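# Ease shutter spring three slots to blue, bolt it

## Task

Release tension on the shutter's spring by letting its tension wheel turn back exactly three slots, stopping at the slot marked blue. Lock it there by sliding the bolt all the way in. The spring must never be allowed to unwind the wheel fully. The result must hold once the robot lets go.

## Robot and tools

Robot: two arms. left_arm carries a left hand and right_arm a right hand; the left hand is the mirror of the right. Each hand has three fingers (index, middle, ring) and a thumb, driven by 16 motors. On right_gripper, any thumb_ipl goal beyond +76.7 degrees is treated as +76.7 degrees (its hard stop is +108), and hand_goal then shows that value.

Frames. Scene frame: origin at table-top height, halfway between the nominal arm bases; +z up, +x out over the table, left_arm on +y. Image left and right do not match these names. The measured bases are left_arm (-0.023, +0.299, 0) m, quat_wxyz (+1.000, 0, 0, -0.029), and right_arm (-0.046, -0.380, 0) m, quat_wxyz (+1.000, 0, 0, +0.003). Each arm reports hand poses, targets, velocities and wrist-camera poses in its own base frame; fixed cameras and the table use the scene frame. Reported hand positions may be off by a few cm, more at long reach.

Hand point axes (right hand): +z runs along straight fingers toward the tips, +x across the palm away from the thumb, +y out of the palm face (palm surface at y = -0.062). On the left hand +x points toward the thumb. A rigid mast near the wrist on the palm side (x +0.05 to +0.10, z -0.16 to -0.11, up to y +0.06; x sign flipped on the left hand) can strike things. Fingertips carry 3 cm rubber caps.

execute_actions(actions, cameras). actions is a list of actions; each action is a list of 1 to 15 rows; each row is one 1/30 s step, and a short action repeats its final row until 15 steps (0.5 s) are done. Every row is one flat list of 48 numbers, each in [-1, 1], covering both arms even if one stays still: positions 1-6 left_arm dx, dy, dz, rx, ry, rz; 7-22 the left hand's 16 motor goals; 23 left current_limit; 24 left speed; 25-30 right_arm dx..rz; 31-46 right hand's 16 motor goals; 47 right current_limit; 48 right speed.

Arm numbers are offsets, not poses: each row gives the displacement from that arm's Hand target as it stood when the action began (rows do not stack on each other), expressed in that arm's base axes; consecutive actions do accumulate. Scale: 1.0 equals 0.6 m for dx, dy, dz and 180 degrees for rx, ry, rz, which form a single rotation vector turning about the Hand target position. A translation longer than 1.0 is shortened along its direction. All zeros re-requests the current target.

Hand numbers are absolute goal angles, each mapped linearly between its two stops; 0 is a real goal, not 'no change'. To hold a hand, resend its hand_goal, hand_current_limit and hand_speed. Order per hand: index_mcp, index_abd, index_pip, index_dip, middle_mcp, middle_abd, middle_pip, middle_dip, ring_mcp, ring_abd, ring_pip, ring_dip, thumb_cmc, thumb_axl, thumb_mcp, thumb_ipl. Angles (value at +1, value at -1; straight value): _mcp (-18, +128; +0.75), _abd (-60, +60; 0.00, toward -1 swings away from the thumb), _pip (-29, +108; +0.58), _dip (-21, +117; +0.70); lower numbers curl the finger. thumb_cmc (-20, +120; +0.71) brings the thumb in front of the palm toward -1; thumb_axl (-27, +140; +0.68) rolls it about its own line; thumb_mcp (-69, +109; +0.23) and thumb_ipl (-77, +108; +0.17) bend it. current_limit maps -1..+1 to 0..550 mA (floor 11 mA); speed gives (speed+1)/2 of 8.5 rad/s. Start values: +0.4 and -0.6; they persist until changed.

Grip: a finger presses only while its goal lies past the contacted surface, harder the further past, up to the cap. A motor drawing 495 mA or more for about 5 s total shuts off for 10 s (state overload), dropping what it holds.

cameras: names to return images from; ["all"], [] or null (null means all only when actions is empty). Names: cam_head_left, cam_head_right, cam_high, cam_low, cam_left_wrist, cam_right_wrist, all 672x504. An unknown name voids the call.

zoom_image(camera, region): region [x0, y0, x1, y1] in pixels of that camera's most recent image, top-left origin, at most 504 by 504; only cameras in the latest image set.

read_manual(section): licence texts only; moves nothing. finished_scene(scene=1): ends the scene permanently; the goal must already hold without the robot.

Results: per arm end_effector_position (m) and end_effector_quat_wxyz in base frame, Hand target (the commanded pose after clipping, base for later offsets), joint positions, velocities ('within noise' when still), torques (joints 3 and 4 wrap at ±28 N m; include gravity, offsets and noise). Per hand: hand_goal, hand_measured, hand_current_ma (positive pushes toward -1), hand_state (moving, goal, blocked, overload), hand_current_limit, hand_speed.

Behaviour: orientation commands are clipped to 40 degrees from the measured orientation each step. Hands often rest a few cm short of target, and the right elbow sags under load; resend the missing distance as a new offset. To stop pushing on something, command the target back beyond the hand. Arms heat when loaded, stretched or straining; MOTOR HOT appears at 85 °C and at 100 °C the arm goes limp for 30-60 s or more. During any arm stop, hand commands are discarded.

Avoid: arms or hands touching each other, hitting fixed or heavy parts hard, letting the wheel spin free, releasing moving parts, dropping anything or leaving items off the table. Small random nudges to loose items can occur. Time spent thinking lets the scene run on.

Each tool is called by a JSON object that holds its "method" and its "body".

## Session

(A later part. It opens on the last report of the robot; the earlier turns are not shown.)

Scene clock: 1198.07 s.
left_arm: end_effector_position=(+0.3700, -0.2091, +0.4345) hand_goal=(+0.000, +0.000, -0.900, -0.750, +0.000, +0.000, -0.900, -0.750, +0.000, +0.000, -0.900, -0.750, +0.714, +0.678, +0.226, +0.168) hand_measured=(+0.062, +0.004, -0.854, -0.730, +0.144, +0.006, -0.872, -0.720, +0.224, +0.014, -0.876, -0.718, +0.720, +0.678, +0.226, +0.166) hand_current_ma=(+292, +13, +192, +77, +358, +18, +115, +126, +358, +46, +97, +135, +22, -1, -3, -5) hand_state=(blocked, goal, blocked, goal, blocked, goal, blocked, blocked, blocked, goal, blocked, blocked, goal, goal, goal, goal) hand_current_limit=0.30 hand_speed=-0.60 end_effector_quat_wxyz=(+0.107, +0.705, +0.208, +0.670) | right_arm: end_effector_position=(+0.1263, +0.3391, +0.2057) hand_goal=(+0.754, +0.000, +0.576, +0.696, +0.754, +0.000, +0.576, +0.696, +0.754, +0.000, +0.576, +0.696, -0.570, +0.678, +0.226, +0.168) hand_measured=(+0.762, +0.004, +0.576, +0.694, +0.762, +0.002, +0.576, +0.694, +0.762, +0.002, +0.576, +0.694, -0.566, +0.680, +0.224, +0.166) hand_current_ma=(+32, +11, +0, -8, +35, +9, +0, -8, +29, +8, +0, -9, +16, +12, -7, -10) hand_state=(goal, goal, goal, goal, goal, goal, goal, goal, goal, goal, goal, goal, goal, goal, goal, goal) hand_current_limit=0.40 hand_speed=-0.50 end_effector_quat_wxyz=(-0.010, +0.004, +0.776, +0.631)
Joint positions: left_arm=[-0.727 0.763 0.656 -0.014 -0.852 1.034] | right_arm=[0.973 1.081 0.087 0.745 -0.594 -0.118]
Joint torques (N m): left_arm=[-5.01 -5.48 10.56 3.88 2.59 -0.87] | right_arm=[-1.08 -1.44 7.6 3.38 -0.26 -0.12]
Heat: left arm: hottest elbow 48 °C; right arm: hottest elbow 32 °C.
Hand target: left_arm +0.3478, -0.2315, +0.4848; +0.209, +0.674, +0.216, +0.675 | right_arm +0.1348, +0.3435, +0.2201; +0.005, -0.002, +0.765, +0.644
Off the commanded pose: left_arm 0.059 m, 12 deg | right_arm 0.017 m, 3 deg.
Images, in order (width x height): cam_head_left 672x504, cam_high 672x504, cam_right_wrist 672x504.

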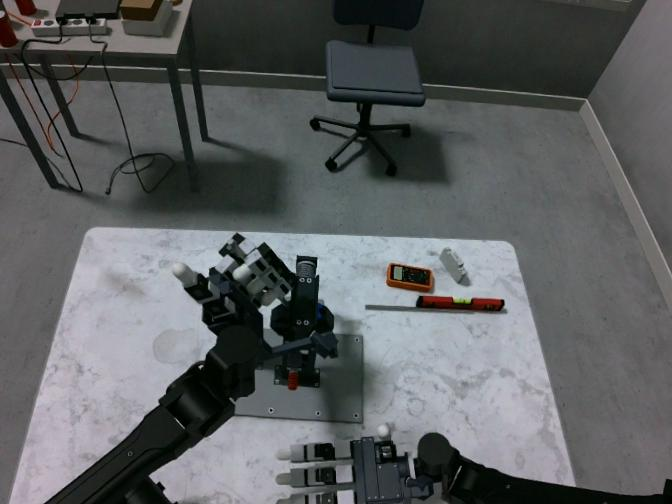

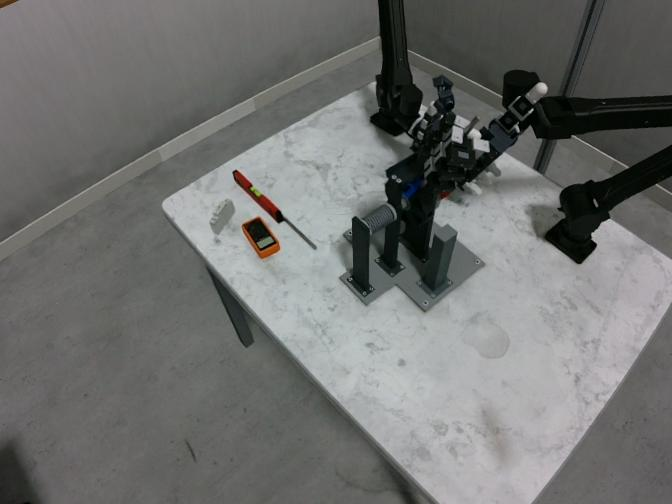

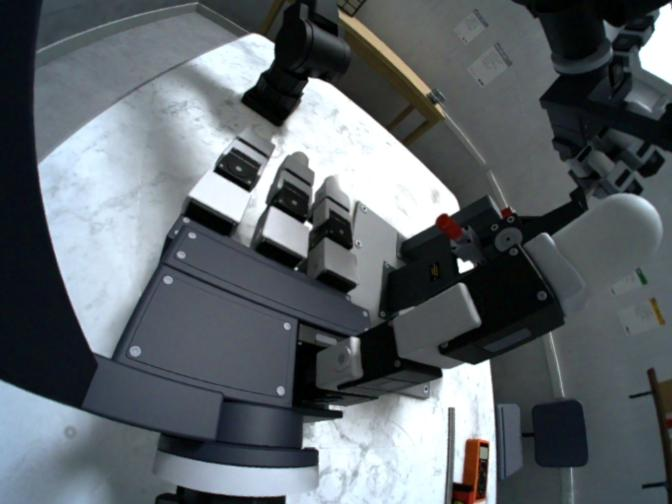

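{"method": "execute_actions", "body": {"actions": [[[0,0,0,0,0,0,0.0,0,-0.9,-0.75,0.0,0,-0.9,-0.75,0.0,0,-0.9,-0.75,0.714,0.678,0.226,0.168,0.3,-0.6,0.064,0.043,-0.01,0,0,0,0.754,0,0.576,0.696,0.754,0,0.576,0.696,0.754,0,0.576,0.696,-0.57,0.678,0.226,0.168,0.4,-0.5]],[[0,0,0,0,0,0,0.0,0,-0.9,-0.75,0.0,0,-0.9,-0.75,0.0,0,-0.9,-0.75,0.714,0.678,0.226,0.168,0.3,-0.6,0.064,0.043,0,0,0,0,0.754,0,0.576,0.696,0.754,0,0.576,0.696,0.754,0,0.576,0.696,-0.57,0.678,0.226,0.168,0.4,-0.5]],[[0,0,0,0,0,0,0.0,0,-0.9,-0.75,0.0,0,-0.9,-0.75,0.0,0,-0.9,-0.75,0.714,0.678,0.226,0.168,0.3,-0.6,0.045,0.043,0,0,0,0,0.754,0,0.576,0.696,0.754,0,0.576,0.696,0.754,0,0.576,0.696,-0.57,0.678,0.226,0.168,0.4,-0.5]]], "cameras": ["cam_right_wrist","cam_head_left"]}}

{"method": "zoom_image", "body": {"camera": "cam_right_wrist", "region": [280, 100, 520, 340]}}

Scene clock: 1217.37 s.
left_arm: end_effector_position=(+0.3700, -0.2091, +0.4345) hand_goal=(+0.000, +0.000, -0.900, -0.750, +0.000, +0.000, -0.900, -0.750, +0.000, +0.000, -0.900, -0.750, +0.714, +0.678, +0.226, +0.168) hand_measured=(+0.062, +0.004, -0.854, -0.730, +0.144, +0.006, -0.872, -0.720, +0.224, +0.014, -0.876, -0.718, +0.720, +0.678, +0.226, +0.166) hand_current_ma=(+292, +13, +192, +77, +358, +18, +115, +126, +358, +46, +97, +135, +22, -1, -3, -5) hand_state=(blocked, goal, blocked, goal, blocked, goal, blocked, blocked, blocked, goal, blocked, blocked, goal, goal, goal, goal) hand_current_limit=0.30 hand_speed=-0.60 end_effector_quat_wxyz=(+0.107, +0.705, +0.208, +0.670) | right_arm: end_effector_position=(+0.2288, +0.4174, +0.2060) hand_goal=(+0.754, +0.000, +0.576, +0.696, +0.754, +0.000, +0.576, +0.696, +0.754, +0.000, +0.576, +0.696, -0.570, +0.678, +0.226, +0.168) hand_measured=(+0.764, +0.000, +0.576, +0.694, +0.764, +0.000, +0.576, +0.694, +0.762, +0.000, +0.576, +0.694, -0.570, +0.680, +0.224, +0.166) hand_current_ma=(+40, +0, +1, -8, +42, +0, +1, -8, +34, +0, +1, -9, +0, +12, -6, -9) hand_state=(goal, goal, goal, goal, goal, goal, goal, goal, goal, goal, goal, goal, goal, goal, goal, goal) hand_current_limit=0.40 hand_speed=-0.50 end_effector_quat_wxyz=(-0.006, +0.001, +0.770, +0.638)
Joint positions: left_arm=[-0.727 0.763 0.656 -0.014 -0.852 1.034] | right_arm=[0.842 1.502 0.406 0.847 -0.722 -0.155]
Joint torques (N m): left_arm=[-4.78 -5.13 10.5 3.85 2.53 -0.92] | right_arm=[-0.79 -7.24 6.84 2.4 -0.24 -0.12]
Heat: left arm: hottest elbow 46 °C; right arm: hottest elbow 33 °C.
Hand target: left_arm +0.3478, -0.2315, +0.4848; +0.209, +0.674, +0.216, +0.675 | right_arm +0.2386, +0.4208, +0.2141; +0.005, -0.002, +0.765, +0.644
Off the commanded pose: left_arm 0.059 m, 12 deg | right_arm 0.013 m, 2 deg.
Images, in order (width x height): cam_head_left 672x504, cam_right_wrist 672x504.

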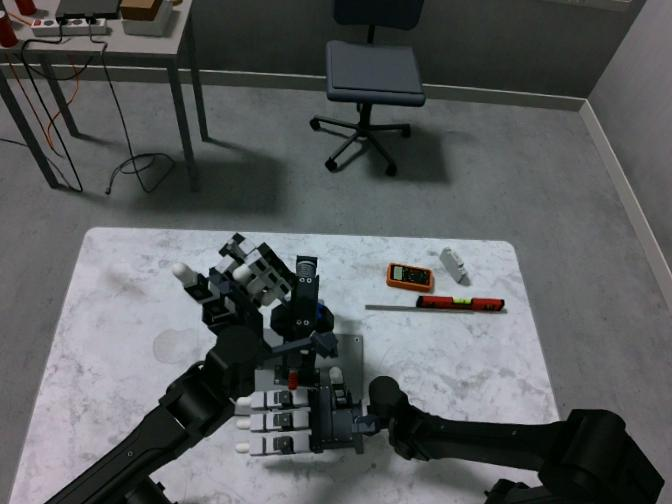

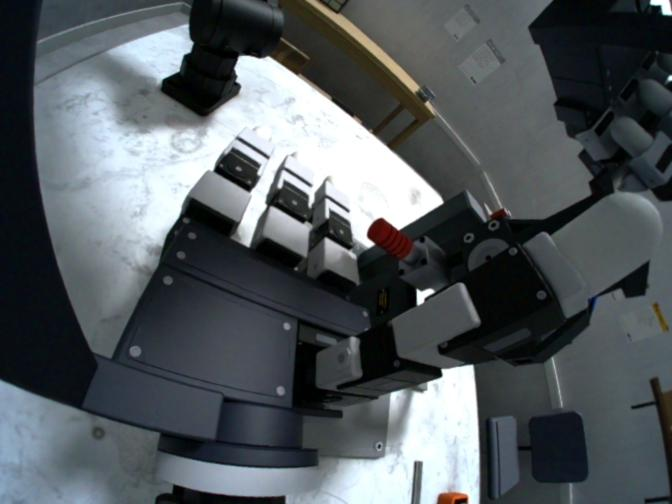

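Scaled by 2.100 from the camera's 672x504 image, which has a finer 960x720 frame.

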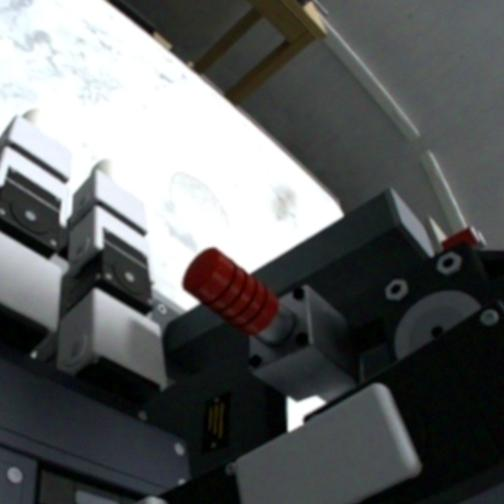

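{"method": "execute_actions", "body": {"actions": [[[0,0,0,0,0,0,0.0,0,-0.9,-0.75,0.0,0,-0.9,-0.75,0.0,0,-0.9,-0.75,0.714,0.678,0.226,0.168,0.3,-0.6,0.037,0,0,0,0,0,0.754,0,0.576,0.696,0.754,0,0.576,0.696,0.754,0,0.576,0.696,-0.57,0.678,0.226,0.168,0.4,-0.5]],[[0,0,0,0,0,0,0.0,0,-0.9,-0.75,0.0,0,-0.9,-0.75,0.0,0,-0.9,-0.75,0.714,0.678,0.226,0.168,0.3,-0.6,0,0.004,0.022,0,0,0,0.754,0,0.576,0.696,0.754,0,0.576,0.696,0.754,0,0.576,0.696,-0.57,0.678,0.226,0.168,0.4,-0.5]]], "cameras": ["cam_right_wrist"]}}

{"method": "zoom_image", "body": {"camera": "cam_right_wrist", "region": [280, 100, 520, 340]}}

Scene clock: 1227.47 s.
left_arm: end_effector_position=(+0.3700, -0.2091, +0.4345) hand_goal=(+0.000, +0.000, -0.900, -0.750, +0.000, +0.000, -0.900, -0.750, +0.000, +0.000, -0.900, -0.750, +0.714, +0.678, +0.226, +0.168) hand_measured=(+0.062, +0.004, -0.854, -0.730, +0.144, +0.006, -0.872, -0.720, +0.224, +0.014, -0.876, -0.718, +0.720, +0.678, +0.226, +0.166) hand_current_ma=(+292, +13, +192, +77, +358, +18, +115, +126, +358, +46, +97, +135, +22, -1, -3, -5) hand_state=(blocked, goal, blocked, goal, blocked, goal, blocked, blocked, blocked, goal, blocked, blocked, goal, goal, goal, goal) hand_current_limit=0.30 hand_speed=-0.60 end_effector_quat_wxyz=(+0.107, +0.705, +0.208, +0.670) | right_arm: end_effector_position=(+0.2521, +0.4152, +0.2124) hand_goal=(+0.754, +0.000, +0.576, +0.696, +0.754, +0.000, +0.576, +0.696, +0.754, +0.000, +0.576, +0.696, -0.570, +0.678, +0.226, +0.168) hand_measured=(+0.764, +0.000, +0.576, +0.694, +0.764, +0.000, +0.576, +0.694, +0.762, +0.000, +0.576, +0.694, -0.570, +0.680, +0.224, +0.166) hand_current_ma=(+40, +0, +1, -8, +42, +0, +1, -8, +35, +0, +1, -9, +0, +12, -6, -9) hand_state=(goal, goal, goal, goal, goal, goal, goal, goal, goal, goal, goal, goal, goal, goal, goal, goal) hand_current_limit=0.40 hand_speed=-0.50 end_effector_quat_wxyz=(-0.007, +0.007, +0.772, +0.636)
Joint positions: left_arm=[-0.727 0.763 0.656 -0.014 -0.852 1.034] | right_arm=[0.788 1.494 0.447 0.779 -0.767 -0.169]
Joint torques (N m): left_arm=[-5.01 -6.01 10.8 3.85 2.53 -0.91] | right_arm=[-0.03 -8.06 7.97 1.83 -0.18 -0.11]
Heat: left arm: hottest elbow 45 °C; right arm: hottest elbow 33 °C.
Hand target: left_arm +0.3478, -0.2315, +0.4848; +0.209, +0.674, +0.216, +0.675 | right_arm +0.2608, +0.4233, +0.2273; +0.005, -0.002, +0.765, +0.644
Off the commanded pose: left_arm 0.059 m, 12 deg | right_arm 0.019 m, 2 deg.
Images, in order (width x height): cam_right_wrist 672x504.

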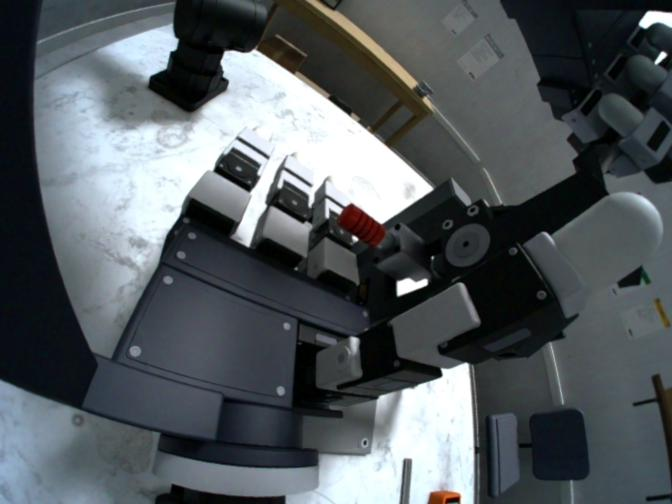

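Scaled by 2.100 from the camera's 672x504 image, which has a finer 960x720 frame.

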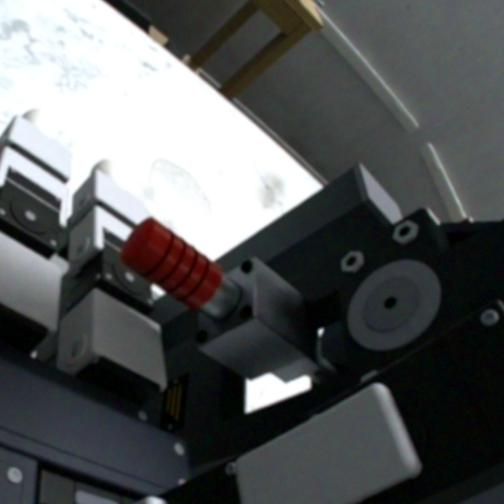

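{"method": "execute_actions", "body": {"actions": [[[0,0,0,0,0,0,0.0,0,-0.9,-0.75,0.0,0,-0.9,-0.75,0.0,0,-0.9,-0.75,0.714,0.678,0.226,0.168,0.3,-0.6,0,0,0,0,0,0,0.3,0,-0.45,0.1,0.754,0,0.576,0.696,0.754,0,0.576,0.696,-0.5,0.678,0.226,0.168,0.4,-0.5]],[[0,0,0,0,0,0,0.0,0,-0.9,-0.75,0.0,0,-0.9,-0.75,0.0,0,-0.9,-0.75,0.714,0.678,0.226,0.168,0.3,-0.6,0,0,0,0,0,0,0.2,0,-0.6,-0.2,0.754,0,0.576,0.696,0.754,0,0.576,0.696,-0.5,0.678,0.226,0.168,0.4,-0.5]],[[0,0,0,0,0,0,0.0,0,-0.9,-0.75,0.0,0,-0.9,-0.75,0.0,0,-0.9,-0.75,0.714,0.678,0.226,0.168,0.3,-0.6,0,0,0,0,0,0,0.05,0,-0.9,-0.7,0.754,0,0.576,0.696,0.754,0,0.576,0.696,-0.5,0.678,0.226,0.168,0.4,-0.5]],[[0,0,0,0,0,0,0.0,0,-0.9,-0.75,0.0,0,-0.9,-0.75,0.0,0,-0.9,-0.75,0.714,0.678,0.226,0.168,0.3,-0.6,0,0,0,0,0,0,0.05,0,-0.9,-0.7,0.754,0,0.576,0.696,0.754,0,0.576,0.696,-0.5,0.678,0.226,0.168,0.4,-0.5]]], "cameras": ["cam_right_wrist"]}}

{"method": "zoom_image", "body": {"camera": "cam_right_wrist", "region": [280, 100, 520, 340]}}

Scene clock: 1239.60 s.
left_arm: end_effector_position=(+0.3700, -0.2091, +0.4345) hand_goal=(+0.000, +0.000, -0.900, -0.750, +0.000, +0.000, -0.900, -0.750, +0.000, +0.000, -0.900, -0.750, +0.714, +0.678, +0.226, +0.168) hand_measured=(+0.062, +0.004, -0.854, -0.730, +0.144, +0.006, -0.872, -0.720, +0.224, +0.014, -0.876, -0.718, +0.720, +0.678, +0.226, +0.166) hand_current_ma=(+292, +13, +192, +77, +358, +18, +115, +126, +358, +46, +97, +135, +22, -1, -3, -5) hand_state=(blocked, goal, blocked, goal, blocked, goal, blocked, blocked, blocked, goal, blocked, blocked, goal, goal, goal, goal) hand_current_limit=0.30 hand_speed=-0.60 end_effector_quat_wxyz=(+0.107, +0.705, +0.208, +0.670) | right_arm: end_effector_position=(+0.2529, +0.4183, +0.2111) hand_goal=(+0.050, +0.000, -0.900, -0.700, +0.754, +0.000, +0.576, +0.696, +0.754, +0.000, +0.576, +0.696, -0.500, +0.678, +0.226, +0.168) hand_measured=(+0.266, +0.018, -0.736, -0.498, +0.764, +0.000, +0.576, +0.694, +0.762, +0.000, +0.576, +0.694, -0.500, +0.680, +0.224, +0.166) hand_current_ma=(+385, +66, +385, +385, +42, +0, +1, -8, +35, +0, +1, -9, -2, +12, -6, -9) hand_state=(blocked, goal, blocked, blocked, goal, goal, goal, goal, goal, goal, goal, goal, goal, goal, goal, goal) hand_current_limit=0.40 hand_speed=-0.50 end_effector_quat_wxyz=(-0.009, +0.007, +0.774, +0.633)
Joint positions: left_arm=[-0.727 0.763 0.656 -0.014 -0.852 1.034] | right_arm=[0.791 1.497 0.455 0.763 -0.765 -0.172]
Joint torques (N m): left_arm=[-4.48 -5.25 10.69 3.73 2.5 -0.95] | right_arm=[-0.32 -8.29 7.45 2.51 -0.25 -0.1]
Heat: left arm: hottest elbow 44 °C; right arm: hottest elbow 33 °C.
Hand target: left_arm +0.3478, -0.2315, +0.4848; +0.209, +0.674, +0.216, +0.675 | right_arm +0.2608, +0.4232, +0.2272; +0.005, -0.002, +0.765, +0.644
Off the commanded pose: left_arm 0.059 m, 12 deg | right_arm 0.019 m, 2 deg.
Images, in order (width x height): cam_right_wrist 672x504.

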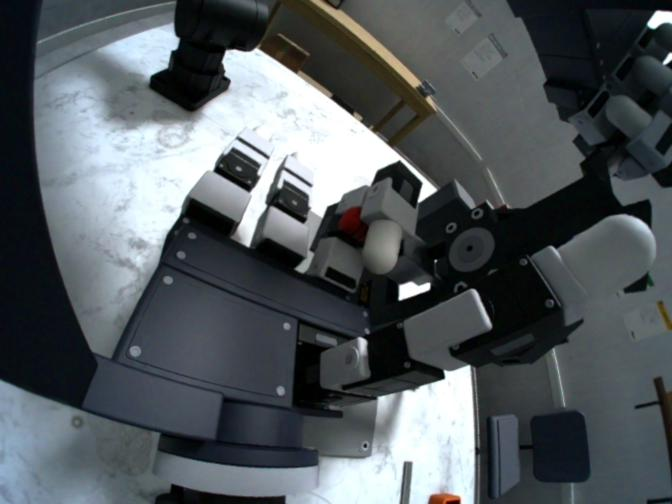

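Scaled by 2.100 from the camera's 672x504 image, which has a finer 960x720 frame.

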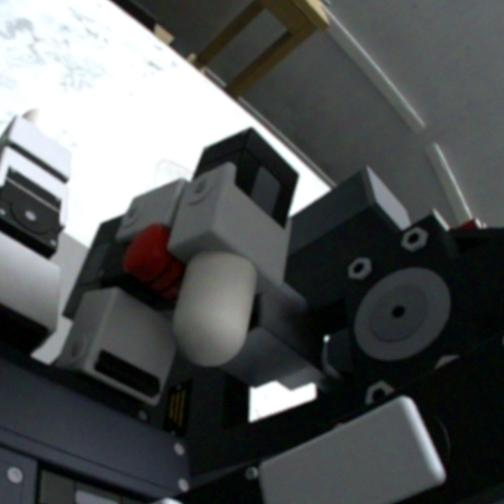

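{"method": "execute_actions", "body": {"actions": [[[0,0,0,0,0,0,0.0,0,-0.9,-0.75,0.0,0,-0.9,-0.75,0.0,0,-0.9,-0.75,0.714,0.678,0.226,0.168,0.3,-0.6,-0.01,-0.006,-0.023,0,0,0,0.0,0,-0.9,-0.75,0.754,0,0.576,0.696,0.754,0,0.576,0.696,-0.5,0.678,0.226,0.168,0.7,-0.5]],[[0,0,0,0,0,0,0.0,0,-0.9,-0.75,0.0,0,-0.9,-0.75,0.0,0,-0.9,-0.75,0.714,0.678,0.226,0.168,0.3,-0.6,-0.02,0,0,0,0,0,0.0,0,-0.9,-0.75,0.754,0,0.576,0.696,0.754,0,0.576,0.696,-0.5,0.678,0.226,0.168,0.7,-0.5]],[[0,0,0,0,0,0,0.0,0,-0.9,-0.75,0.0,0,-0.9,-0.75,0.0,0,-0.9,-0.75,0.714,0.678,0.226,0.168,0.3,-0.6,-0.02,0,0,0,0,0,0.0,0,-0.9,-0.75,0.754,0,0.576,0.696,0.754,0,0.576,0.696,-0.5,0.678,0.226,0.168,0.7,-0.5]]], "cameras": ["cam_right_wrist","cam_low"]}}

{"method": "zoom_image", "body": {"camera": "cam_right_wrist", "region": [280, 100, 520, 340]}}

Scene clock: 1247.17 s.
left_arm: end_effector_position=(+0.3700, -0.2091, +0.4345) hand_goal=(+0.000, +0.000, -0.900, -0.750, +0.000, +0.000, -0.900, -0.750, +0.000, +0.000, -0.900, -0.750, +0.714, +0.678, +0.226, +0.168) hand_measured=(+0.062, +0.004, -0.854, -0.730, +0.144, +0.006, -0.872, -0.720, +0.224, +0.014, -0.876, -0.718, +0.720, +0.678, +0.226, +0.166) hand_current_ma=(+292, +13, +192, +77, +358, +18, +115, +126, +358, +46, +97, +135, +22, -1, -3, -5) hand_state=(blocked, goal, blocked, goal, blocked, goal, blocked, blocked, blocked, goal, blocked, blocked, goal, goal, goal, goal) hand_current_limit=0.30 hand_speed=-0.60 end_effector_quat_wxyz=(+0.107, +0.705, +0.208, +0.670) | right_arm: end_effector_position=(+0.2498, +0.4217, +0.2088) hand_goal=(+0.000, +0.000, -0.900, -0.750, +0.754, +0.000, +0.576, +0.696, +0.754, +0.000, +0.576, +0.696, -0.500, +0.678, +0.226, +0.168) hand_measured=(+0.214, +0.000, -0.736, -0.528, +0.764, +0.000, +0.576, +0.694, +0.762, +0.000, +0.576, +0.694, -0.500, +0.680, +0.224, +0.166) hand_current_ma=(+468, +0, +467, +467, +42, +0, +1, -8, +35, +0, +1, -9, +0, +12, -6, -9) hand_state=(blocked, goal, blocked, blocked, goal, goal, goal, goal, goal, goal, goal, goal, goal, goal, goal, goal) hand_current_limit=0.70 hand_speed=-0.50 end_effector_quat_wxyz=(+0.014, +0.014, +0.771, +0.637)
Joint positions: left_arm=[-0.727 0.763 0.656 -0.014 -0.852 1.034] | right_arm=[0.823 1.517 0.442 0.828 -0.693 -0.163]
Joint torques (N m): left_arm=[-4.54 -5.13 10.62 3.85 2.52 -0.94] | right_arm=[1.9 -9.29 3.33 3.64 -0.77 -0.01]
Heat: left arm: hottest elbow 44 °C; right arm: hottest elbow 33 °C.
Hand target: left_arm +0.3478, -0.2315, +0.4848; +0.209, +0.674, +0.216, +0.675 | right_arm +0.2307, +0.4197, +0.2135; +0.005, -0.002, +0.765, +0.644
Off the commanded pose: left_arm 0.059 m, 12 deg | right_arm 0.020 m, 2 deg.
Images, in order (width x height): cam_low 672x504, cam_right_wrist 672x504.

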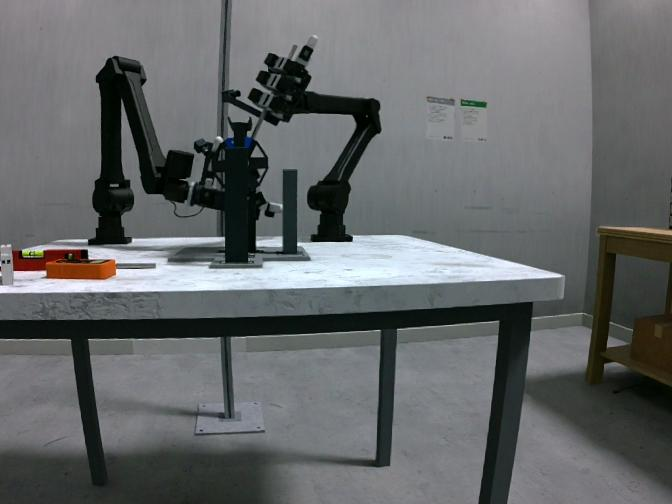

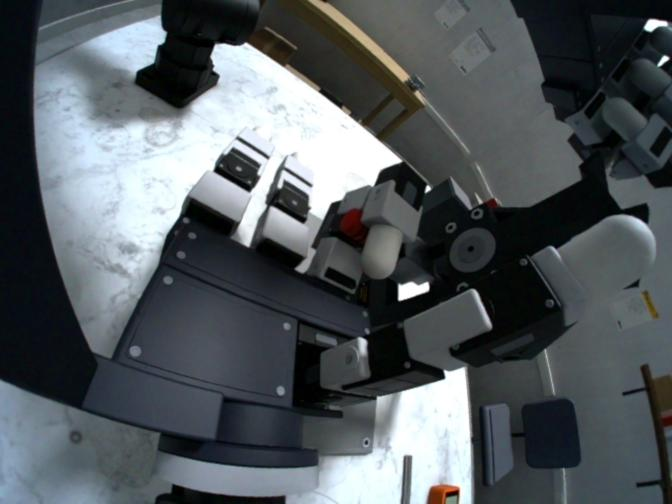

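Scaled by 2.100 from the camera's 672x504 image, which has a finer 960x720 frame.

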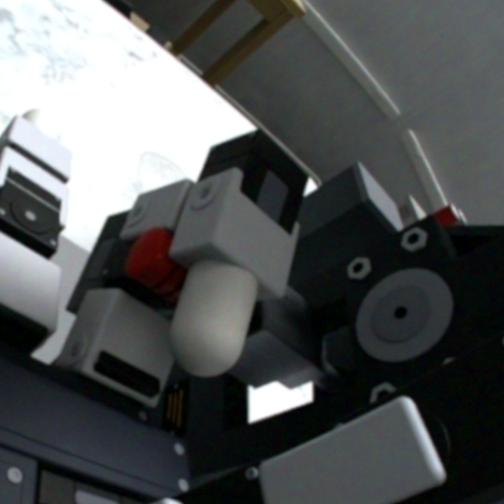

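{"method": "execute_actions", "body": {"actions": [[[0,0.02,-0.014,0,0,0,0.0,0,-0.9,-0.75,0.0,0,-0.9,-0.75,0.0,0,-0.9,-0.75,0.714,0.678,0.226,0.168,0.3,-0.6,0,0,0,0,0,0,0.0,0,-0.9,-0.75,0.754,0,0.576,0.696,0.754,0,0.576,0.696,-0.5,0.678,0.226,0.168,0.7,-0.5]],[[0,0.02,-0.014,0,0,0,0.0,0,-0.9,-0.75,0.0,0,-0.9,-0.75,0.0,0,-0.9,-0.75,0.714,0.678,0.226,0.168,0.3,-0.6,0,0,0,0,0,0,0.0,0,-0.9,-0.75,0.754,0,0.576,0.696,0.754,0,0.576,0.696,-0.5,0.678,0.226,0.168,0.7,-0.5]]], "cameras": []}}

Scene clock: 1253.93 s.
left_arm: end_effector_position=(+0.3692, -0.1946, +0.4294) hand_goal=(+0.000, +0.000, -0.900, -0.750, +0.000, +0.000, -0.900, -0.750, +0.000, +0.000, -0.900, -0.750, +0.714, +0.678, +0.226, +0.168) hand_measured=(+0.052, +0.004, -0.854, -0.730, +0.132, +0.004, -0.868, -0.720, +0.210, +0.012, -0.872, -0.718, +0.720, +0.678, +0.226, +0.166) hand_current_ma=(+236, +11, +192, +80, +358, +12, +128, +126, +358, +43, +116, +131, +21, -1, -3, -5) hand_state=(blocked, goal, blocked, blocked, blocked, goal, blocked, blocked, blocked, goal, blocked, blocked, goal, goal, goal, goal) hand_current_limit=0.30 hand_speed=-0.60 end_effector_quat_wxyz=(+0.139, +0.699, +0.217, +0.667) | right_arm: end_effector_position=(+0.2499, +0.4219, +0.2087) hand_goal=(+0.000, +0.000, -0.900, -0.750, +0.754, +0.000, +0.576, +0.696, +0.754, +0.000, +0.576, +0.696, -0.500, +0.678, +0.226, +0.168) hand_measured=(+0.214, +0.004, -0.736, -0.528, +0.764, +0.000, +0.576, +0.694, +0.762, +0.000, +0.576, +0.694, -0.500, +0.680, +0.224, +0.166) hand_current_ma=(+468, +9, +468, +467, +42, +0, +1, -8, +35, +0, +1, -9, +0, +12, -6, -9) hand_state=(blocked, goal, blocked, blocked, goal, goal, goal, goal, goal, goal, goal, goal, goal, goal, goal, goal) hand_current_limit=0.70 hand_speed=-0.50 end_effector_quat_wxyz=(+0.014, +0.015, +0.771, +0.637)
Joint positions: left_arm=[-0.671 0.731 0.612 0.018 -0.763 0.995] | right_arm=[0.823 1.517 0.442 0.828 -0.691 -0.163]
Joint torques (N m): left_arm=[-3.43 -6.12 9.37 3.4 1.72 -0.53] | right_arm=[1.79 -9.41 3.34 3.67 -0.85 -0.01]
Heat: left arm: hottest elbow 44 °C; right arm: hottest elbow 32 °C.
Hand target: left_arm +0.3478, -0.2076, +0.4678; +0.209, +0.674, +0.216, +0.675 | right_arm +0.2307, +0.4197, +0.2135; +0.005, -0.002, +0.765, +0.644
Off the commanded pose: left_arm 0.046 m, 9 deg | right_arm 0.020 m, 2 deg.
No camera images: "cameras" was empty.

{"method": "execute_actions", "body": {"actions": [[[0,0.02,-0.014,0,0,0,0.0,0,-0.9,-0.75,0.0,0,-0.9,-0.75,0.0,0,-0.9,-0.75,0.714,0.678,0.226,0.168,0.3,-0.6,0,0,0,0,0,0,0.0,0,-0.9,-0.75,0.754,0,0.576,0.696,0.754,0,0.576,0.696,-0.5,0.678,0.226,0.168,0.7,-0.5]],[[0,0.02,-0.014,0,0,0,0.0,0,-0.9,-0.75,0.0,0,-0.9,-0.75,0.0,0,-0.9,-0.75,0.714,0.678,0.226,0.168,0.3,-0.6,0,0,0,0,0,0,0.0,0,-0.9,-0.75,0.754,0,0.576,0.696,0.754,0,0.576,0.696,-0.5,0.678,0.226,0.168,0.7,-0.5]]], "cameras": ["cam_low"]}}

{"method": "zoom_image", "body": {"camera": "cam_low", "region": [200, 40, 430, 270]}}

Scene clock: 1259.43 s.
left_arm: end_effector_position=(+0.3676, -0.1850, +0.4258) hand_goal=(+0.000, +0.000, -0.900, -0.750, +0.000, +0.000, -0.900, -0.750, +0.000, +0.000, -0.900, -0.750, +0.714, +0.678, +0.226, +0.168) hand_measured=(+0.046, +0.004, -0.854, -0.728, +0.130, +0.010, -0.866, -0.720, +0.210, +0.022, -0.862, -0.722, +0.720, +0.678, +0.226, +0.166) hand_current_ma=(+211, +11, +193, +89, +358, +31, +141, +126, +358, +75, +158, +114, +19, -1, -3, -5) hand_state=(blocked, goal, blocked, blocked, blocked, goal, blocked, blocked, blocked, blocked, blocked, blocked, goal, goal, goal, goal) hand_current_limit=0.30 hand_speed=-0.60 end_effector_quat_wxyz=(+0.172, +0.694, +0.215, +0.665) | right_arm: end_effector_position=(+0.2499, +0.4220, +0.2087) hand_goal=(+0.000, +0.000, -0.900, -0.750, +0.754, +0.000, +0.576, +0.696, +0.754, +0.000, +0.576, +0.696, -0.500, +0.678, +0.226, +0.168) hand_measured=(+0.214, +0.004, -0.736, -0.528, +0.764, +0.000, +0.576, +0.694, +0.762, +0.000, +0.576, +0.694, -0.500, +0.680, +0.224, +0.166) hand_current_ma=(+468, +14, +468, +467, +42, +0, +1, -8, +35, +0, +1, -9, +0, +12, -6, -9) hand_state=(blocked, goal, blocked, blocked, goal, goal, goal, goal, goal, goal, goal, goal, goal, goal, goal, goal) hand_current_limit=0.70 hand_speed=-0.50 end_effector_quat_wxyz=(+0.014, +0.015, +0.771, +0.637)
Joint positions: left_arm=[-0.613 0.706 0.573 0.062 -0.659 0.973] | right_arm=[0.824 1.517 0.442 0.828 -0.689 -0.162]
Joint torques (N m): left_arm=[-2.43 -7.53 7.95 2.47 0.74 -0.3] | right_arm=[1.85 -9.35 3.36 3.67 -0.89 -0.02]
Heat: left arm: hottest elbow 44 °C; right arm: hottest elbow 32 °C.
Hand target: left_arm +0.3478, -0.1836, +0.4512; +0.209, +0.674, +0.216, +0.675 | right_arm +0.2308, +0.4196, +0.2135; +0.005, -0.002, +0.765, +0.644
Off the commanded pose: left_arm 0.032 m, 5 deg | right_arm 0.020 m, 2 deg.
Images, in order (width x height): cam_low 672x504.

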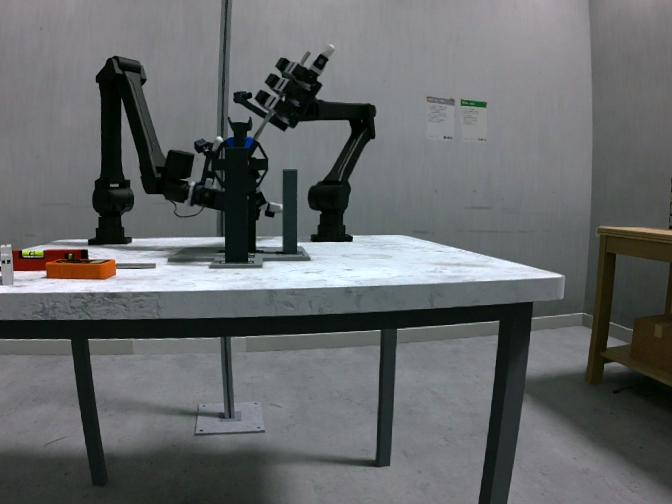

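Scaled by 2.191.

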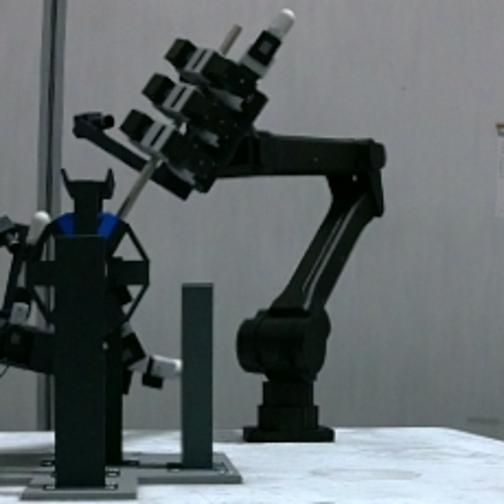

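{"method": "execute_actions", "body": {"actions": [[[0,0,0,0,0,0,0.0,0,-0.9,-0.75,0.0,0,-0.9,-0.75,0.0,0,-0.9,-0.75,0.714,0.678,0.226,0.168,0.3,-0.6,-0.025,0,0,0,0,0,0.0,0,-0.9,-0.75,0.754,0,0.576,0.696,0.754,0,0.576,0.696,-0.5,0.678,0.226,0.168,0.7,-0.5]],[[0,0,0,0,0,0,0.0,0,-0.9,-0.75,0.0,0,-0.9,-0.75,0.0,0,-0.9,-0.75,0.714,0.678,0.226,0.168,0.3,-0.6,-0.015,0,0,0,0,0,0.0,0,-0.9,-0.75,0.754,0,0.576,0.696,0.754,0,0.576,0.696,-0.5,0.678,0.226,0.168,0.7,-0.5]]], "cameras": ["cam_right_wrist"]}}

{"method": "zoom_image", "body": {"camera": "cam_right_wrist", "region": [280, 100, 520, 340]}}

Scene clock: 1270.57 s.
left_arm: end_effector_position=(+0.3676, -0.1850, +0.4259) hand_goal=(+0.000, +0.000, -0.900, -0.750, +0.000, +0.000, -0.900, -0.750, +0.000, +0.000, -0.900, -0.750, +0.714, +0.678, +0.226, +0.168) hand_measured=(+0.046, +0.004, -0.854, -0.728, +0.130, +0.010, -0.866, -0.720, +0.210, +0.022, -0.862, -0.722, +0.720, +0.678, +0.226, +0.166) hand_current_ma=(+211, +11, +193, +89, +357, +31, +141, +126, +358, +75, +158, +114, +19, -1, -3, -5) hand_state=(blocked, goal, blocked, blocked, blocked, goal, blocked, blocked, blocked, blocked, blocked, blocked, goal, goal, goal, goal) hand_current_limit=0.30 hand_speed=-0.60 end_effector_quat_wxyz=(+0.173, +0.694, +0.215, +0.665) | right_arm: end_effector_position=(+0.2493, +0.4228, +0.2087) hand_goal=(+0.000, +0.000, -0.900, -0.750, +0.754, +0.000, +0.576, +0.696, +0.754, +0.000, +0.576, +0.696, -0.500, +0.678, +0.226, +0.168) hand_measured=(+0.214, -0.020, -0.736, -0.532, +0.764, +0.000, +0.576, +0.694, +0.762, +0.000, +0.576, +0.694, -0.500, +0.680, +0.224, +0.166) hand_current_ma=(+468, -73, +467, +467, +42, +0, +1, -8, +35, +0, +1, -9, +1, +12, -6, -9) hand_state=(blocked, blocked, blocked, blocked, goal, goal, goal, goal, goal, goal, goal, goal, goal, goal, goal, goal) hand_current_limit=0.70 hand_speed=-0.50 end_effector_quat_wxyz=(+0.024, +0.040, +0.771, +0.636)
Joint positions: left_arm=[-0.613 0.706 0.573 0.062 -0.659 0.972] | right_arm=[0.854 1.506 0.427 0.844 -0.614 -0.123]
Joint torques (N m): left_arm=[-2.26 -7.71 7.97 2.55 0.72 -0.33] | right_arm=[3.72 -10.34 1.68 4.12 -1.64 -0.23]
Heat: left arm: hottest elbow 43 °C; right arm: hottest elbow 31 °C.
Hand target: left_arm +0.3478, -0.1836, +0.4512; +0.209, +0.674, +0.216, +0.675 | right_arm +0.2069, +0.4197, +0.2135; +0.005, -0.002, +0.765, +0.644
Off the commanded pose: left_arm 0.032 m, 5 deg | right_arm 0.043 m, 5 deg.
Images, in order (width x height): cam_right_wrist 672x504.

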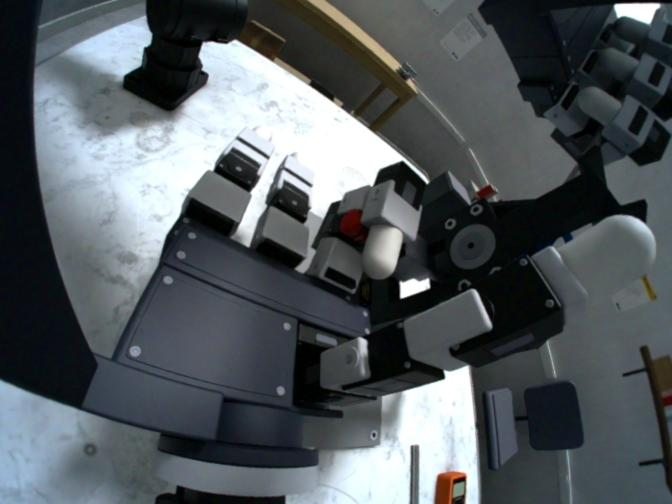

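Scaled by 2.100 from the camera's 672x504 image, which has a finer 960x720 frame.

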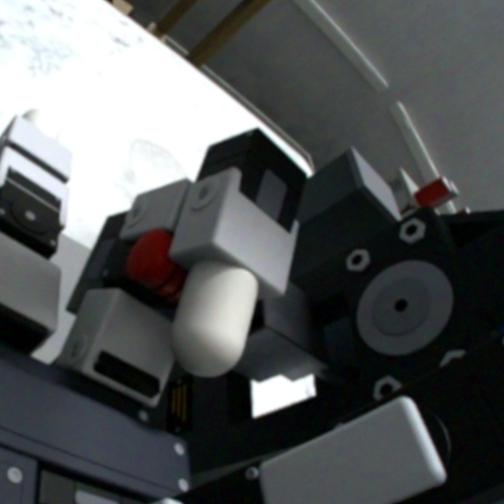

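{"method": "execute_actions", "body": {"actions": [[[0,-0.03,0.02,0,0,0,0.0,0,-0.9,-0.75,0.0,0,-0.9,-0.75,0.0,0,-0.9,-0.75,0.714,0.678,0.226,0.168,0.4,-0.6,0,0,0,0,0,0,0.0,0,-0.9,-0.75,0.754,0,0.576,0.696,0.754,0,0.576,0.696,-0.5,0.678,0.226,0.168,0.7,-0.5]],[[0,-0.03,0.02,0,0,0,0.0,0,-0.9,-0.75,0.0,0,-0.9,-0.75,0.0,0,-0.9,-0.75,0.714,0.678,0.226,0.168,0.4,-0.6,0,0,0,0,0,0,0.0,0,-0.9,-0.75,0.754,0,0.576,0.696,0.754,0,0.576,0.696,-0.5,0.678,0.226,0.168,0.7,-0.5]],[[0,-0.02,0.014,0,0,0,0.0,0,-0.9,-0.75,0.0,0,-0.9,-0.75,0.0,0,-0.9,-0.75,0.714,0.678,0.226,0.168,0.4,-0.6,0,0,0,0,0,0,0.0,0,-0.9,-0.75,0.754,0,0.576,0.696,0.754,0,0.576,0.696,-0.5,0.678,0.226,0.168,0.7,-0.5]]], "cameras": []}}

Scene clock: 1285.67 s.
left_arm: end_effector_position=(+0.3701, -0.1950, +0.4291) hand_goal=(+0.000, +0.000, -0.900, -0.750, +0.000, +0.000, -0.900, -0.750, +0.000, +0.000, -0.900, -0.750, +0.714, +0.678, +0.226, +0.168) hand_measured=(+0.060, +0.006, -0.860, -0.742, +0.118, +0.010, -0.876, -0.734, +0.172, +0.010, -0.886, -0.732, +0.720, +0.678, +0.226, +0.166) hand_current_ma=(+280, +18, +169, +27, +385, +35, +95, +66, +385, +34, +57, +74, +21, -1, -3, -5) hand_state=(blocked, goal, blocked, goal, blocked, goal, blocked, goal, blocked, goal, goal, goal, goal, goal, goal, goal) hand_current_limit=0.40 hand_speed=-0.60 end_effector_quat_wxyz=(+0.122, +0.693, +0.228, +0.673) | right_arm: end_effector_position=(+0.2492, +0.4225, +0.2088) hand_goal=(+0.000, +0.000, -0.900, -0.750, +0.754, +0.000, +0.576, +0.696, +0.754, +0.000, +0.576, +0.696, -0.500, +0.678, +0.226, +0.168) hand_measured=(+0.214, -0.024, -0.736, -0.532, +0.764, +0.000, +0.576, +0.694, +0.762, +0.000, +0.576, +0.694, -0.500, +0.680, +0.224, +0.166) hand_current_ma=(+468, -86, +468, +467, +42, +0, +1, -8, +35, +0, +1, -9, +1, +12, -6, -9) hand_state=(blocked, blocked, blocked, blocked, goal, goal, goal, goal, goal, goal, goal, goal, goal, goal, goal, goal) hand_current_limit=0.70 hand_speed=-0.50 end_effector_quat_wxyz=(+0.024, +0.040, +0.770, +0.636)
Joint positions: left_arm=[-0.696 0.747 0.615 0.035 -0.831 1.002] | right_arm=[0.854 1.505 0.426 0.845 -0.614 -0.121]
Joint torques (N m): left_arm=[-7.12 -4.72 12.93 2.25 1.81 -0.64] | right_arm=[3.78 -10.29 1.72 4.07 -1.65 -0.24]
Heat: left arm: hottest elbow 43 °C; right arm: hottest elbow 30 °C.
Hand target: left_arm +0.3479, -0.2315, +0.4836; +0.209, +0.674, +0.216, +0.675 | right_arm +0.2068, +0.4196, +0.2136; +0.005, -0.002, +0.765, +0.644
Off the commanded pose: left_arm 0.069 m, 10 deg | right_arm 0.043 m, 5 deg.
No camera images: "cameras" was empty.

{"method": "execute_actions", "body": {"actions": [[[0,-0.02,0.014,0,0,0,0.0,0,-0.9,-0.75,0.0,0,-0.9,-0.75,0.0,0,-0.9,-0.75,0.714,0.678,0.226,0.168,0.4,-0.6,0,0,0,0,0,0,0.0,0,-0.9,-0.75,0.754,0,0.576,0.696,0.754,0,0.576,0.696,-0.5,0.678,0.226,0.168,0.7,-0.5]]], "cameras": []}}

{"method": "execute_actions", "body": {"actions": [[[0,-0.02,0.014,0,0,0,0.0,0,-0.9,-0.75,0.0,0,-0.9,-0.75,0.0,0,-0.9,-0.75,0.714,0.678,0.226,0.168,0.4,-0.6,0,0,0,0,0,0,0.0,0,-0.9,-0.75,0.754,0,0.576,0.696,0.754,0,0.576,0.696,-0.5,0.678,0.226,0.168,0.7,-0.5]]], "cameras": ["cam_low"]}}

{"method": "zoom_image", "body": {"camera": "cam_low", "region": [200, 110, 300, 210]}}

Scene clock: 1292.63 s.
left_arm: end_effector_position=(+0.3709, -0.1979, +0.4303) hand_goal=(+0.000, +0.000, -0.900, -0.750, +0.000, +0.000, -0.900, -0.750, +0.000, +0.000, -0.900, -0.750, +0.714, +0.678, +0.226, +0.168) hand_measured=(+0.060, +0.006, -0.864, -0.742, +0.116, +0.010, -0.880, -0.734, +0.168, +0.010, -0.888, -0.730, +0.720, +0.678, +0.226, +0.166) hand_current_ma=(+281, +18, +150, +27, +385, +35, +80, +66, +385, +30, +43, +77, +21, -1, -3, -5) hand_state=(blocked, goal, blocked, goal, blocked, goal, blocked, goal, blocked, goal, goal, goal, goal, goal, goal, goal) hand_current_limit=0.40 hand_speed=-0.60 end_effector_quat_wxyz=(+0.110, +0.694, +0.231, +0.673) | right_arm: end_effector_position=(+0.2406, +0.4226, +0.2090) hand_goal=(+0.000, +0.000, -0.900, -0.750, +0.754, +0.000, +0.576, +0.696, +0.754, +0.000, +0.576, +0.696, -0.500, +0.678, +0.226, +0.168) hand_measured=(+0.214, -0.020, -0.736, -0.532, +0.764, +0.000, +0.576, +0.694, +0.762, +0.000, +0.576, +0.694, -0.500, +0.680, +0.224, +0.166) hand_current_ma=(+468, -75, +468, +467, +42, +0, +1, -8, +35, +0, +1, -9, +1, +12, -6, -9) hand_state=(blocked, blocked, blocked, blocked, goal, goal, goal, goal, goal, goal, goal, goal, goal, goal, goal, goal) hand_current_limit=0.70 hand_speed=-0.50 end_effector_quat_wxyz=(+0.018, +0.034, +0.770, +0.637)
Joint positions: left_arm=[-0.717 0.759 0.63 0.019 -0.873 1.003] | right_arm=[0.866 1.498 0.415 0.849 -0.62 -0.121]
Joint torques (N m): left_arm=[-7.82 -4.31 13.86 2.55 2.17 -0.64] | right_arm=[3.02 -9.76 2.35 3.85 -1.34 -0.23]
Heat: left arm: hottest elbow 43 °C; right arm: hottest elbow 30 °C.
Hand target: left_arm +0.3478, -0.2435, +0.4921; +0.209, +0.674, +0.216, +0.675 | right_arm +0.2068, +0.4197, +0.2136; +0.005, -0.002, +0.765, +0.644
Off the commanded pose: left_arm 0.080 m, 12 deg | right_arm 0.034 m, 4 deg.
No camera images: "cameras" was empty.

Scene clock: 1293.33 s.
left_arm: end_effector_position=(+0.3716, -0.2040, +0.4322) hand_goal=(+0.000, +0.000, -0.900, -0.750, +0.000, +0.000, -0.900, -0.750, +0.000, +0.000, -0.900, -0.750, +0.714, +0.678, +0.226, +0.168) hand_measured=(+0.058, +0.006, -0.868, -0.742, +0.112, +0.010, -0.882, -0.732, +0.164, +0.008, -0.892, -0.728, +0.720, +0.678, +0.226, +0.166) hand_current_ma=(+268, +17, +134, +33, +385, +35, +71, +71, +385, +26, +32, +85, +21, -1, -3, -5) hand_state=(blocked, goal, blocked, goal, blocked, goal, goal, goal, blocked, goal, goal, blocked, goal, goal, goal, goal) hand_current_limit=0.40 hand_speed=-0.60 end_effector_quat_wxyz=(+0.095, +0.697, +0.228, +0.674) | right_arm: end_effector_position=(+0.2406, +0.4226, +0.2090) hand_goal=(+0.000, +0.000, -0.900, -0.750, +0.754, +0.000, +0.576, +0.696, +0.754, +0.000, +0.576, +0.696, -0.500, +0.678, +0.226, +0.168) hand_measured=(+0.214, -0.020, -0.736, -0.532, +0.764, +0.000, +0.576, +0.694, +0.762, +0.000, +0.576, +0.694, -0.500, +0.680, +0.224, +0.166) hand_current_ma=(+468, -75, +468, +467, +42, +0, +1, -8, +35, +0, +1, -9, +1, +12, -6, -9) hand_state=(blocked, blocked, blocked, blocked, goal, goal, goal, goal, goal, goal, goal, goal, goal, goal, goal, goal) hand_current_limit=0.70 hand_speed=-0.50 end_effector_quat_wxyz=(+0.018, +0.034, +0.770, +0.637)
Joint positions: left_arm=[-0.74 0.775 0.65 0.002 -0.912 1.017] | right_arm=[0.866 1.498 0.415 0.849 -0.62 -0.121]
Joint torques (N m): left_arm=[-7.71 -3.78 14.31 2.82 2.6 -0.75] | right_arm=[2.96 -9.76 2.36 3.85 -1.34 -0.23]
Heat: left arm: hottest elbow 43 °C; right arm: hottest elbow 30 °C.
Hand target: left_arm +0.3478, -0.2556, +0.5003; +0.209, +0.674, +0.216, +0.675 | right_arm +0.2068, +0.4197, +0.2136; +0.005, -0.002, +0.765, +0.644
Off the commanded pose: left_arm 0.089 m, 13 deg | right_arm 0.034 m, 4 deg.
Images, in order (width x height): cam_low 672x504.

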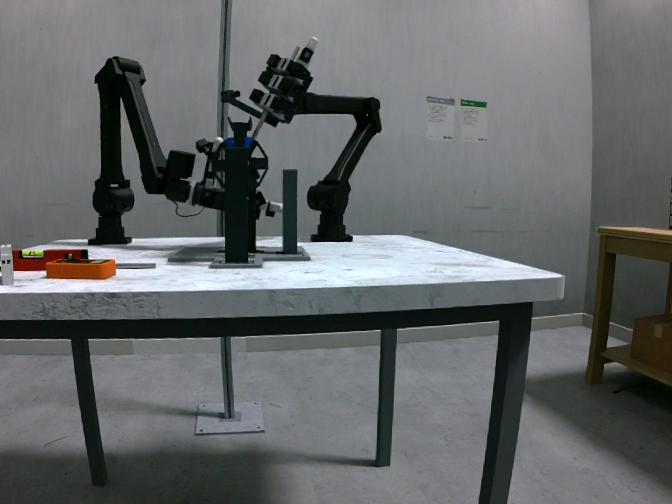

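Scaled by 5.040.

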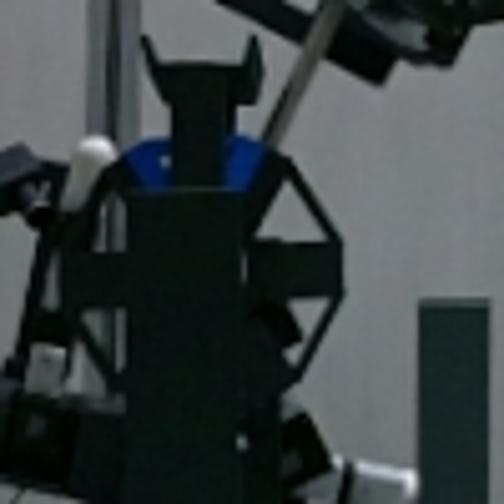

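{"method": "execute_actions", "body": {"actions": [[[0,0.01,-0.007,0,0,0,0.0,0,-0.9,-0.75,0.0,0,-0.9,-0.75,0.0,0,-0.9,-0.75,0.714,0.678,0.226,0.168,0.4,-0.6,-0.015,0,0,0,0,0,0.0,0,-0.9,-0.75,0.754,0,0.576,0.696,0.754,0,0.576,0.696,-0.5,0.678,0.226,0.168,0.7,-0.5]],[[0,0.01,-0.007,0,0,0,0.0,0,-0.9,-0.75,0.0,0,-0.9,-0.75,0.0,0,-0.9,-0.75,0.714,0.678,0.226,0.168,0.4,-0.6,0,0,0,0,0,0,0.0,0,-0.9,-0.75,0.754,0,0.576,0.696,0.754,0,0.576,0.696,-0.5,0.678,0.226,0.168,0.7,-0.5]]], "cameras": ["cam_right_wrist"]}}

{"method": "zoom_image", "body": {"camera": "cam_right_wrist", "region": [280, 100, 520, 340]}}

Scene clock: 1300.27 s.
left_arm: end_effector_position=(+0.3717, -0.2057, +0.4318) hand_goal=(+0.000, +0.000, -0.900, -0.750, +0.000, +0.000, -0.900, -0.750, +0.000, +0.000, -0.900, -0.750, +0.714, +0.678, +0.226, +0.168) hand_measured=(+0.050, +0.004, -0.868, -0.738, +0.108, +0.010, -0.882, -0.730, +0.164, +0.008, -0.890, -0.728, +0.720, +0.678, +0.226, +0.166) hand_current_ma=(+231, +14, +134, +45, +385, +35, +71, +77, +385, +26, +34, +91, +21, -1, -3, -5) hand_state=(blocked, goal, blocked, goal, blocked, goal, goal, goal, blocked, goal, goal, blocked, goal, goal, goal, goal) hand_current_limit=0.40 hand_speed=-0.60 end_effector_quat_wxyz=(+0.097, +0.699, +0.222, +0.673) | right_arm: end_effector_position=(+0.2301, +0.4233, +0.2087) hand_goal=(+0.000, +0.000, -0.900, -0.750, +0.754, +0.000, +0.576, +0.696, +0.754, +0.000, +0.576, +0.696, -0.500, +0.678, +0.226, +0.168) hand_measured=(+0.214, -0.016, -0.736, -0.532, +0.764, +0.000, +0.576, +0.694, +0.762, +0.000, +0.576, +0.694, -0.500, +0.680, +0.224, +0.166) hand_current_ma=(+468, -57, +468, +467, +42, +0, +1, -8, +35, +0, +1, -9, +2, +12, -6, -9) hand_state=(blocked, goal, blocked, blocked, goal, goal, goal, goal, goal, goal, goal, goal, goal, goal, goal, goal) hand_current_limit=0.70 hand_speed=-0.50 end_effector_quat_wxyz=(+0.019, +0.031, +0.771, +0.636)
Joint positions: left_arm=[-0.737 0.774 0.65 0.002 -0.898 1.024] | right_arm=[0.891 1.486 0.4 0.856 -0.598 -0.121]
Joint torques (N m): left_arm=[-6.18 -5.07 12.49 3.03 3.22 -0.83] | right_arm=[3.02 -9.52 2.37 3.89 -1.28 -0.18]
Heat: left arm: hottest elbow 44 °C; right arm: hottest elbow 30 °C.
Hand target: left_arm +0.3478, -0.2436, +0.4918; +0.209, +0.674, +0.216, +0.675 | right_arm +0.1977, +0.4197, +0.2135; +0.005, -0.002, +0.765, +0.644
Off the commanded pose: left_arm 0.075 m, 13 deg | right_arm 0.033 m, 4 deg.
Images, in order (width x height): cam_right_wrist 672x504.

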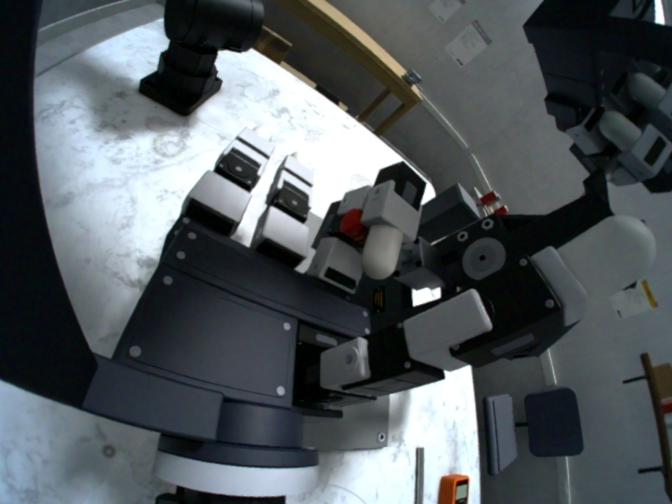

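Scaled by 2.100 from the camera's 672x504 image, which has a finer 960x720 frame.

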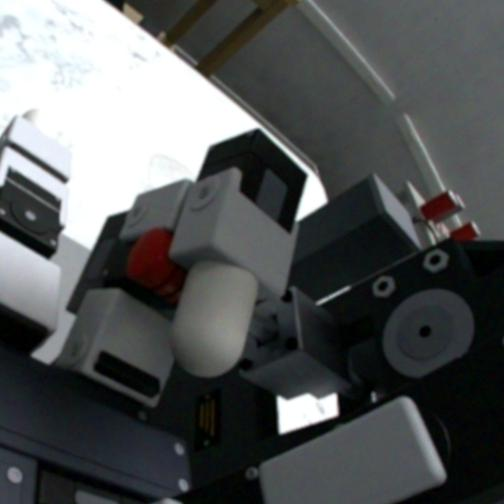

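{"method": "execute_actions", "body": {"actions": [[[0,0,0,0,0,0,0.0,0,-0.9,-0.75,0.0,0,-0.9,-0.75,0.0,0,-0.9,-0.75,0.714,0.678,0.226,0.168,0.4,-0.6,-0.015,0,0,0,0,0,0.0,0,-0.9,-0.75,0.754,0,0.576,0.696,0.754,0,0.576,0.696,-0.5,0.678,0.226,0.168,0.7,-0.5]]], "cameras": []}}

Scene clock: 1304.23 s.
left_arm: end_effector_position=(+0.3717, -0.2057, +0.4318) hand_goal=(+0.000, +0.000, -0.900, -0.750, +0.000, +0.000, -0.900, -0.750, +0.000, +0.000, -0.900, -0.750, +0.714, +0.678, +0.226, +0.168) hand_measured=(+0.050, +0.004, -0.868, -0.738, +0.108, +0.010, -0.882, -0.730, +0.164, +0.008, -0.890, -0.728, +0.720, +0.678, +0.226, +0.166) hand_current_ma=(+231, +14, +134, +45, +385, +35, +71, +77, +385, +26, +34, +91, +21, -1, -3, -5) hand_state=(blocked, goal, blocked, goal, blocked, goal, goal, goal, blocked, goal, goal, blocked, goal, goal, goal, goal) hand_current_limit=0.40 hand_speed=-0.60 end_effector_quat_wxyz=(+0.097, +0.699, +0.222, +0.673) | right_arm: end_effector_position=(+0.2275, +0.4236, +0.2087) hand_goal=(+0.000, +0.000, -0.900, -0.750, +0.754, +0.000, +0.576, +0.696, +0.754, +0.000, +0.576, +0.696, -0.500, +0.678, +0.226, +0.168) hand_measured=(+0.214, -0.022, -0.736, -0.532, +0.764, +0.000, +0.576, +0.694, +0.762, +0.000, +0.576, +0.694, -0.500, +0.680, +0.224, +0.166) hand_current_ma=(+468, -77, +468, +467, +42, -1, +1, -8, +35, -1, +1, -9, +1, +12, -6, -9) hand_state=(blocked, blocked, blocked, blocked, goal, goal, goal, goal, goal, goal, goal, goal, goal, goal, goal, goal) hand_current_limit=0.70 hand_speed=-0.50 end_effector_quat_wxyz=(+0.022, +0.037, +0.771, +0.636)
Joint positions: left_arm=[-0.737 0.774 0.65 0.002 -0.898 1.024] | right_arm=[0.906 1.48 0.392 0.86 -0.57 -0.112]
Joint torques (N m): left_arm=[-6.01 -4.89 12.67 3.23 3.21 -0.81] | right_arm=[3.55 -9.7 1.94 4.07 -1.46 -0.21]
Heat: left arm: hottest elbow 44 °C; right arm: hottest elbow 30 °C.
Hand target: left_arm +0.3478, -0.2436, +0.4918; +0.209, +0.674, +0.216, +0.675 | right_arm +0.1888, +0.4197, +0.2135; +0.005, -0.002, +0.765, +0.644
Off the commanded pose: left_arm 0.075 m, 13 deg | right_arm 0.039 m, 5 deg.
No camera images: "cameras" was empty.


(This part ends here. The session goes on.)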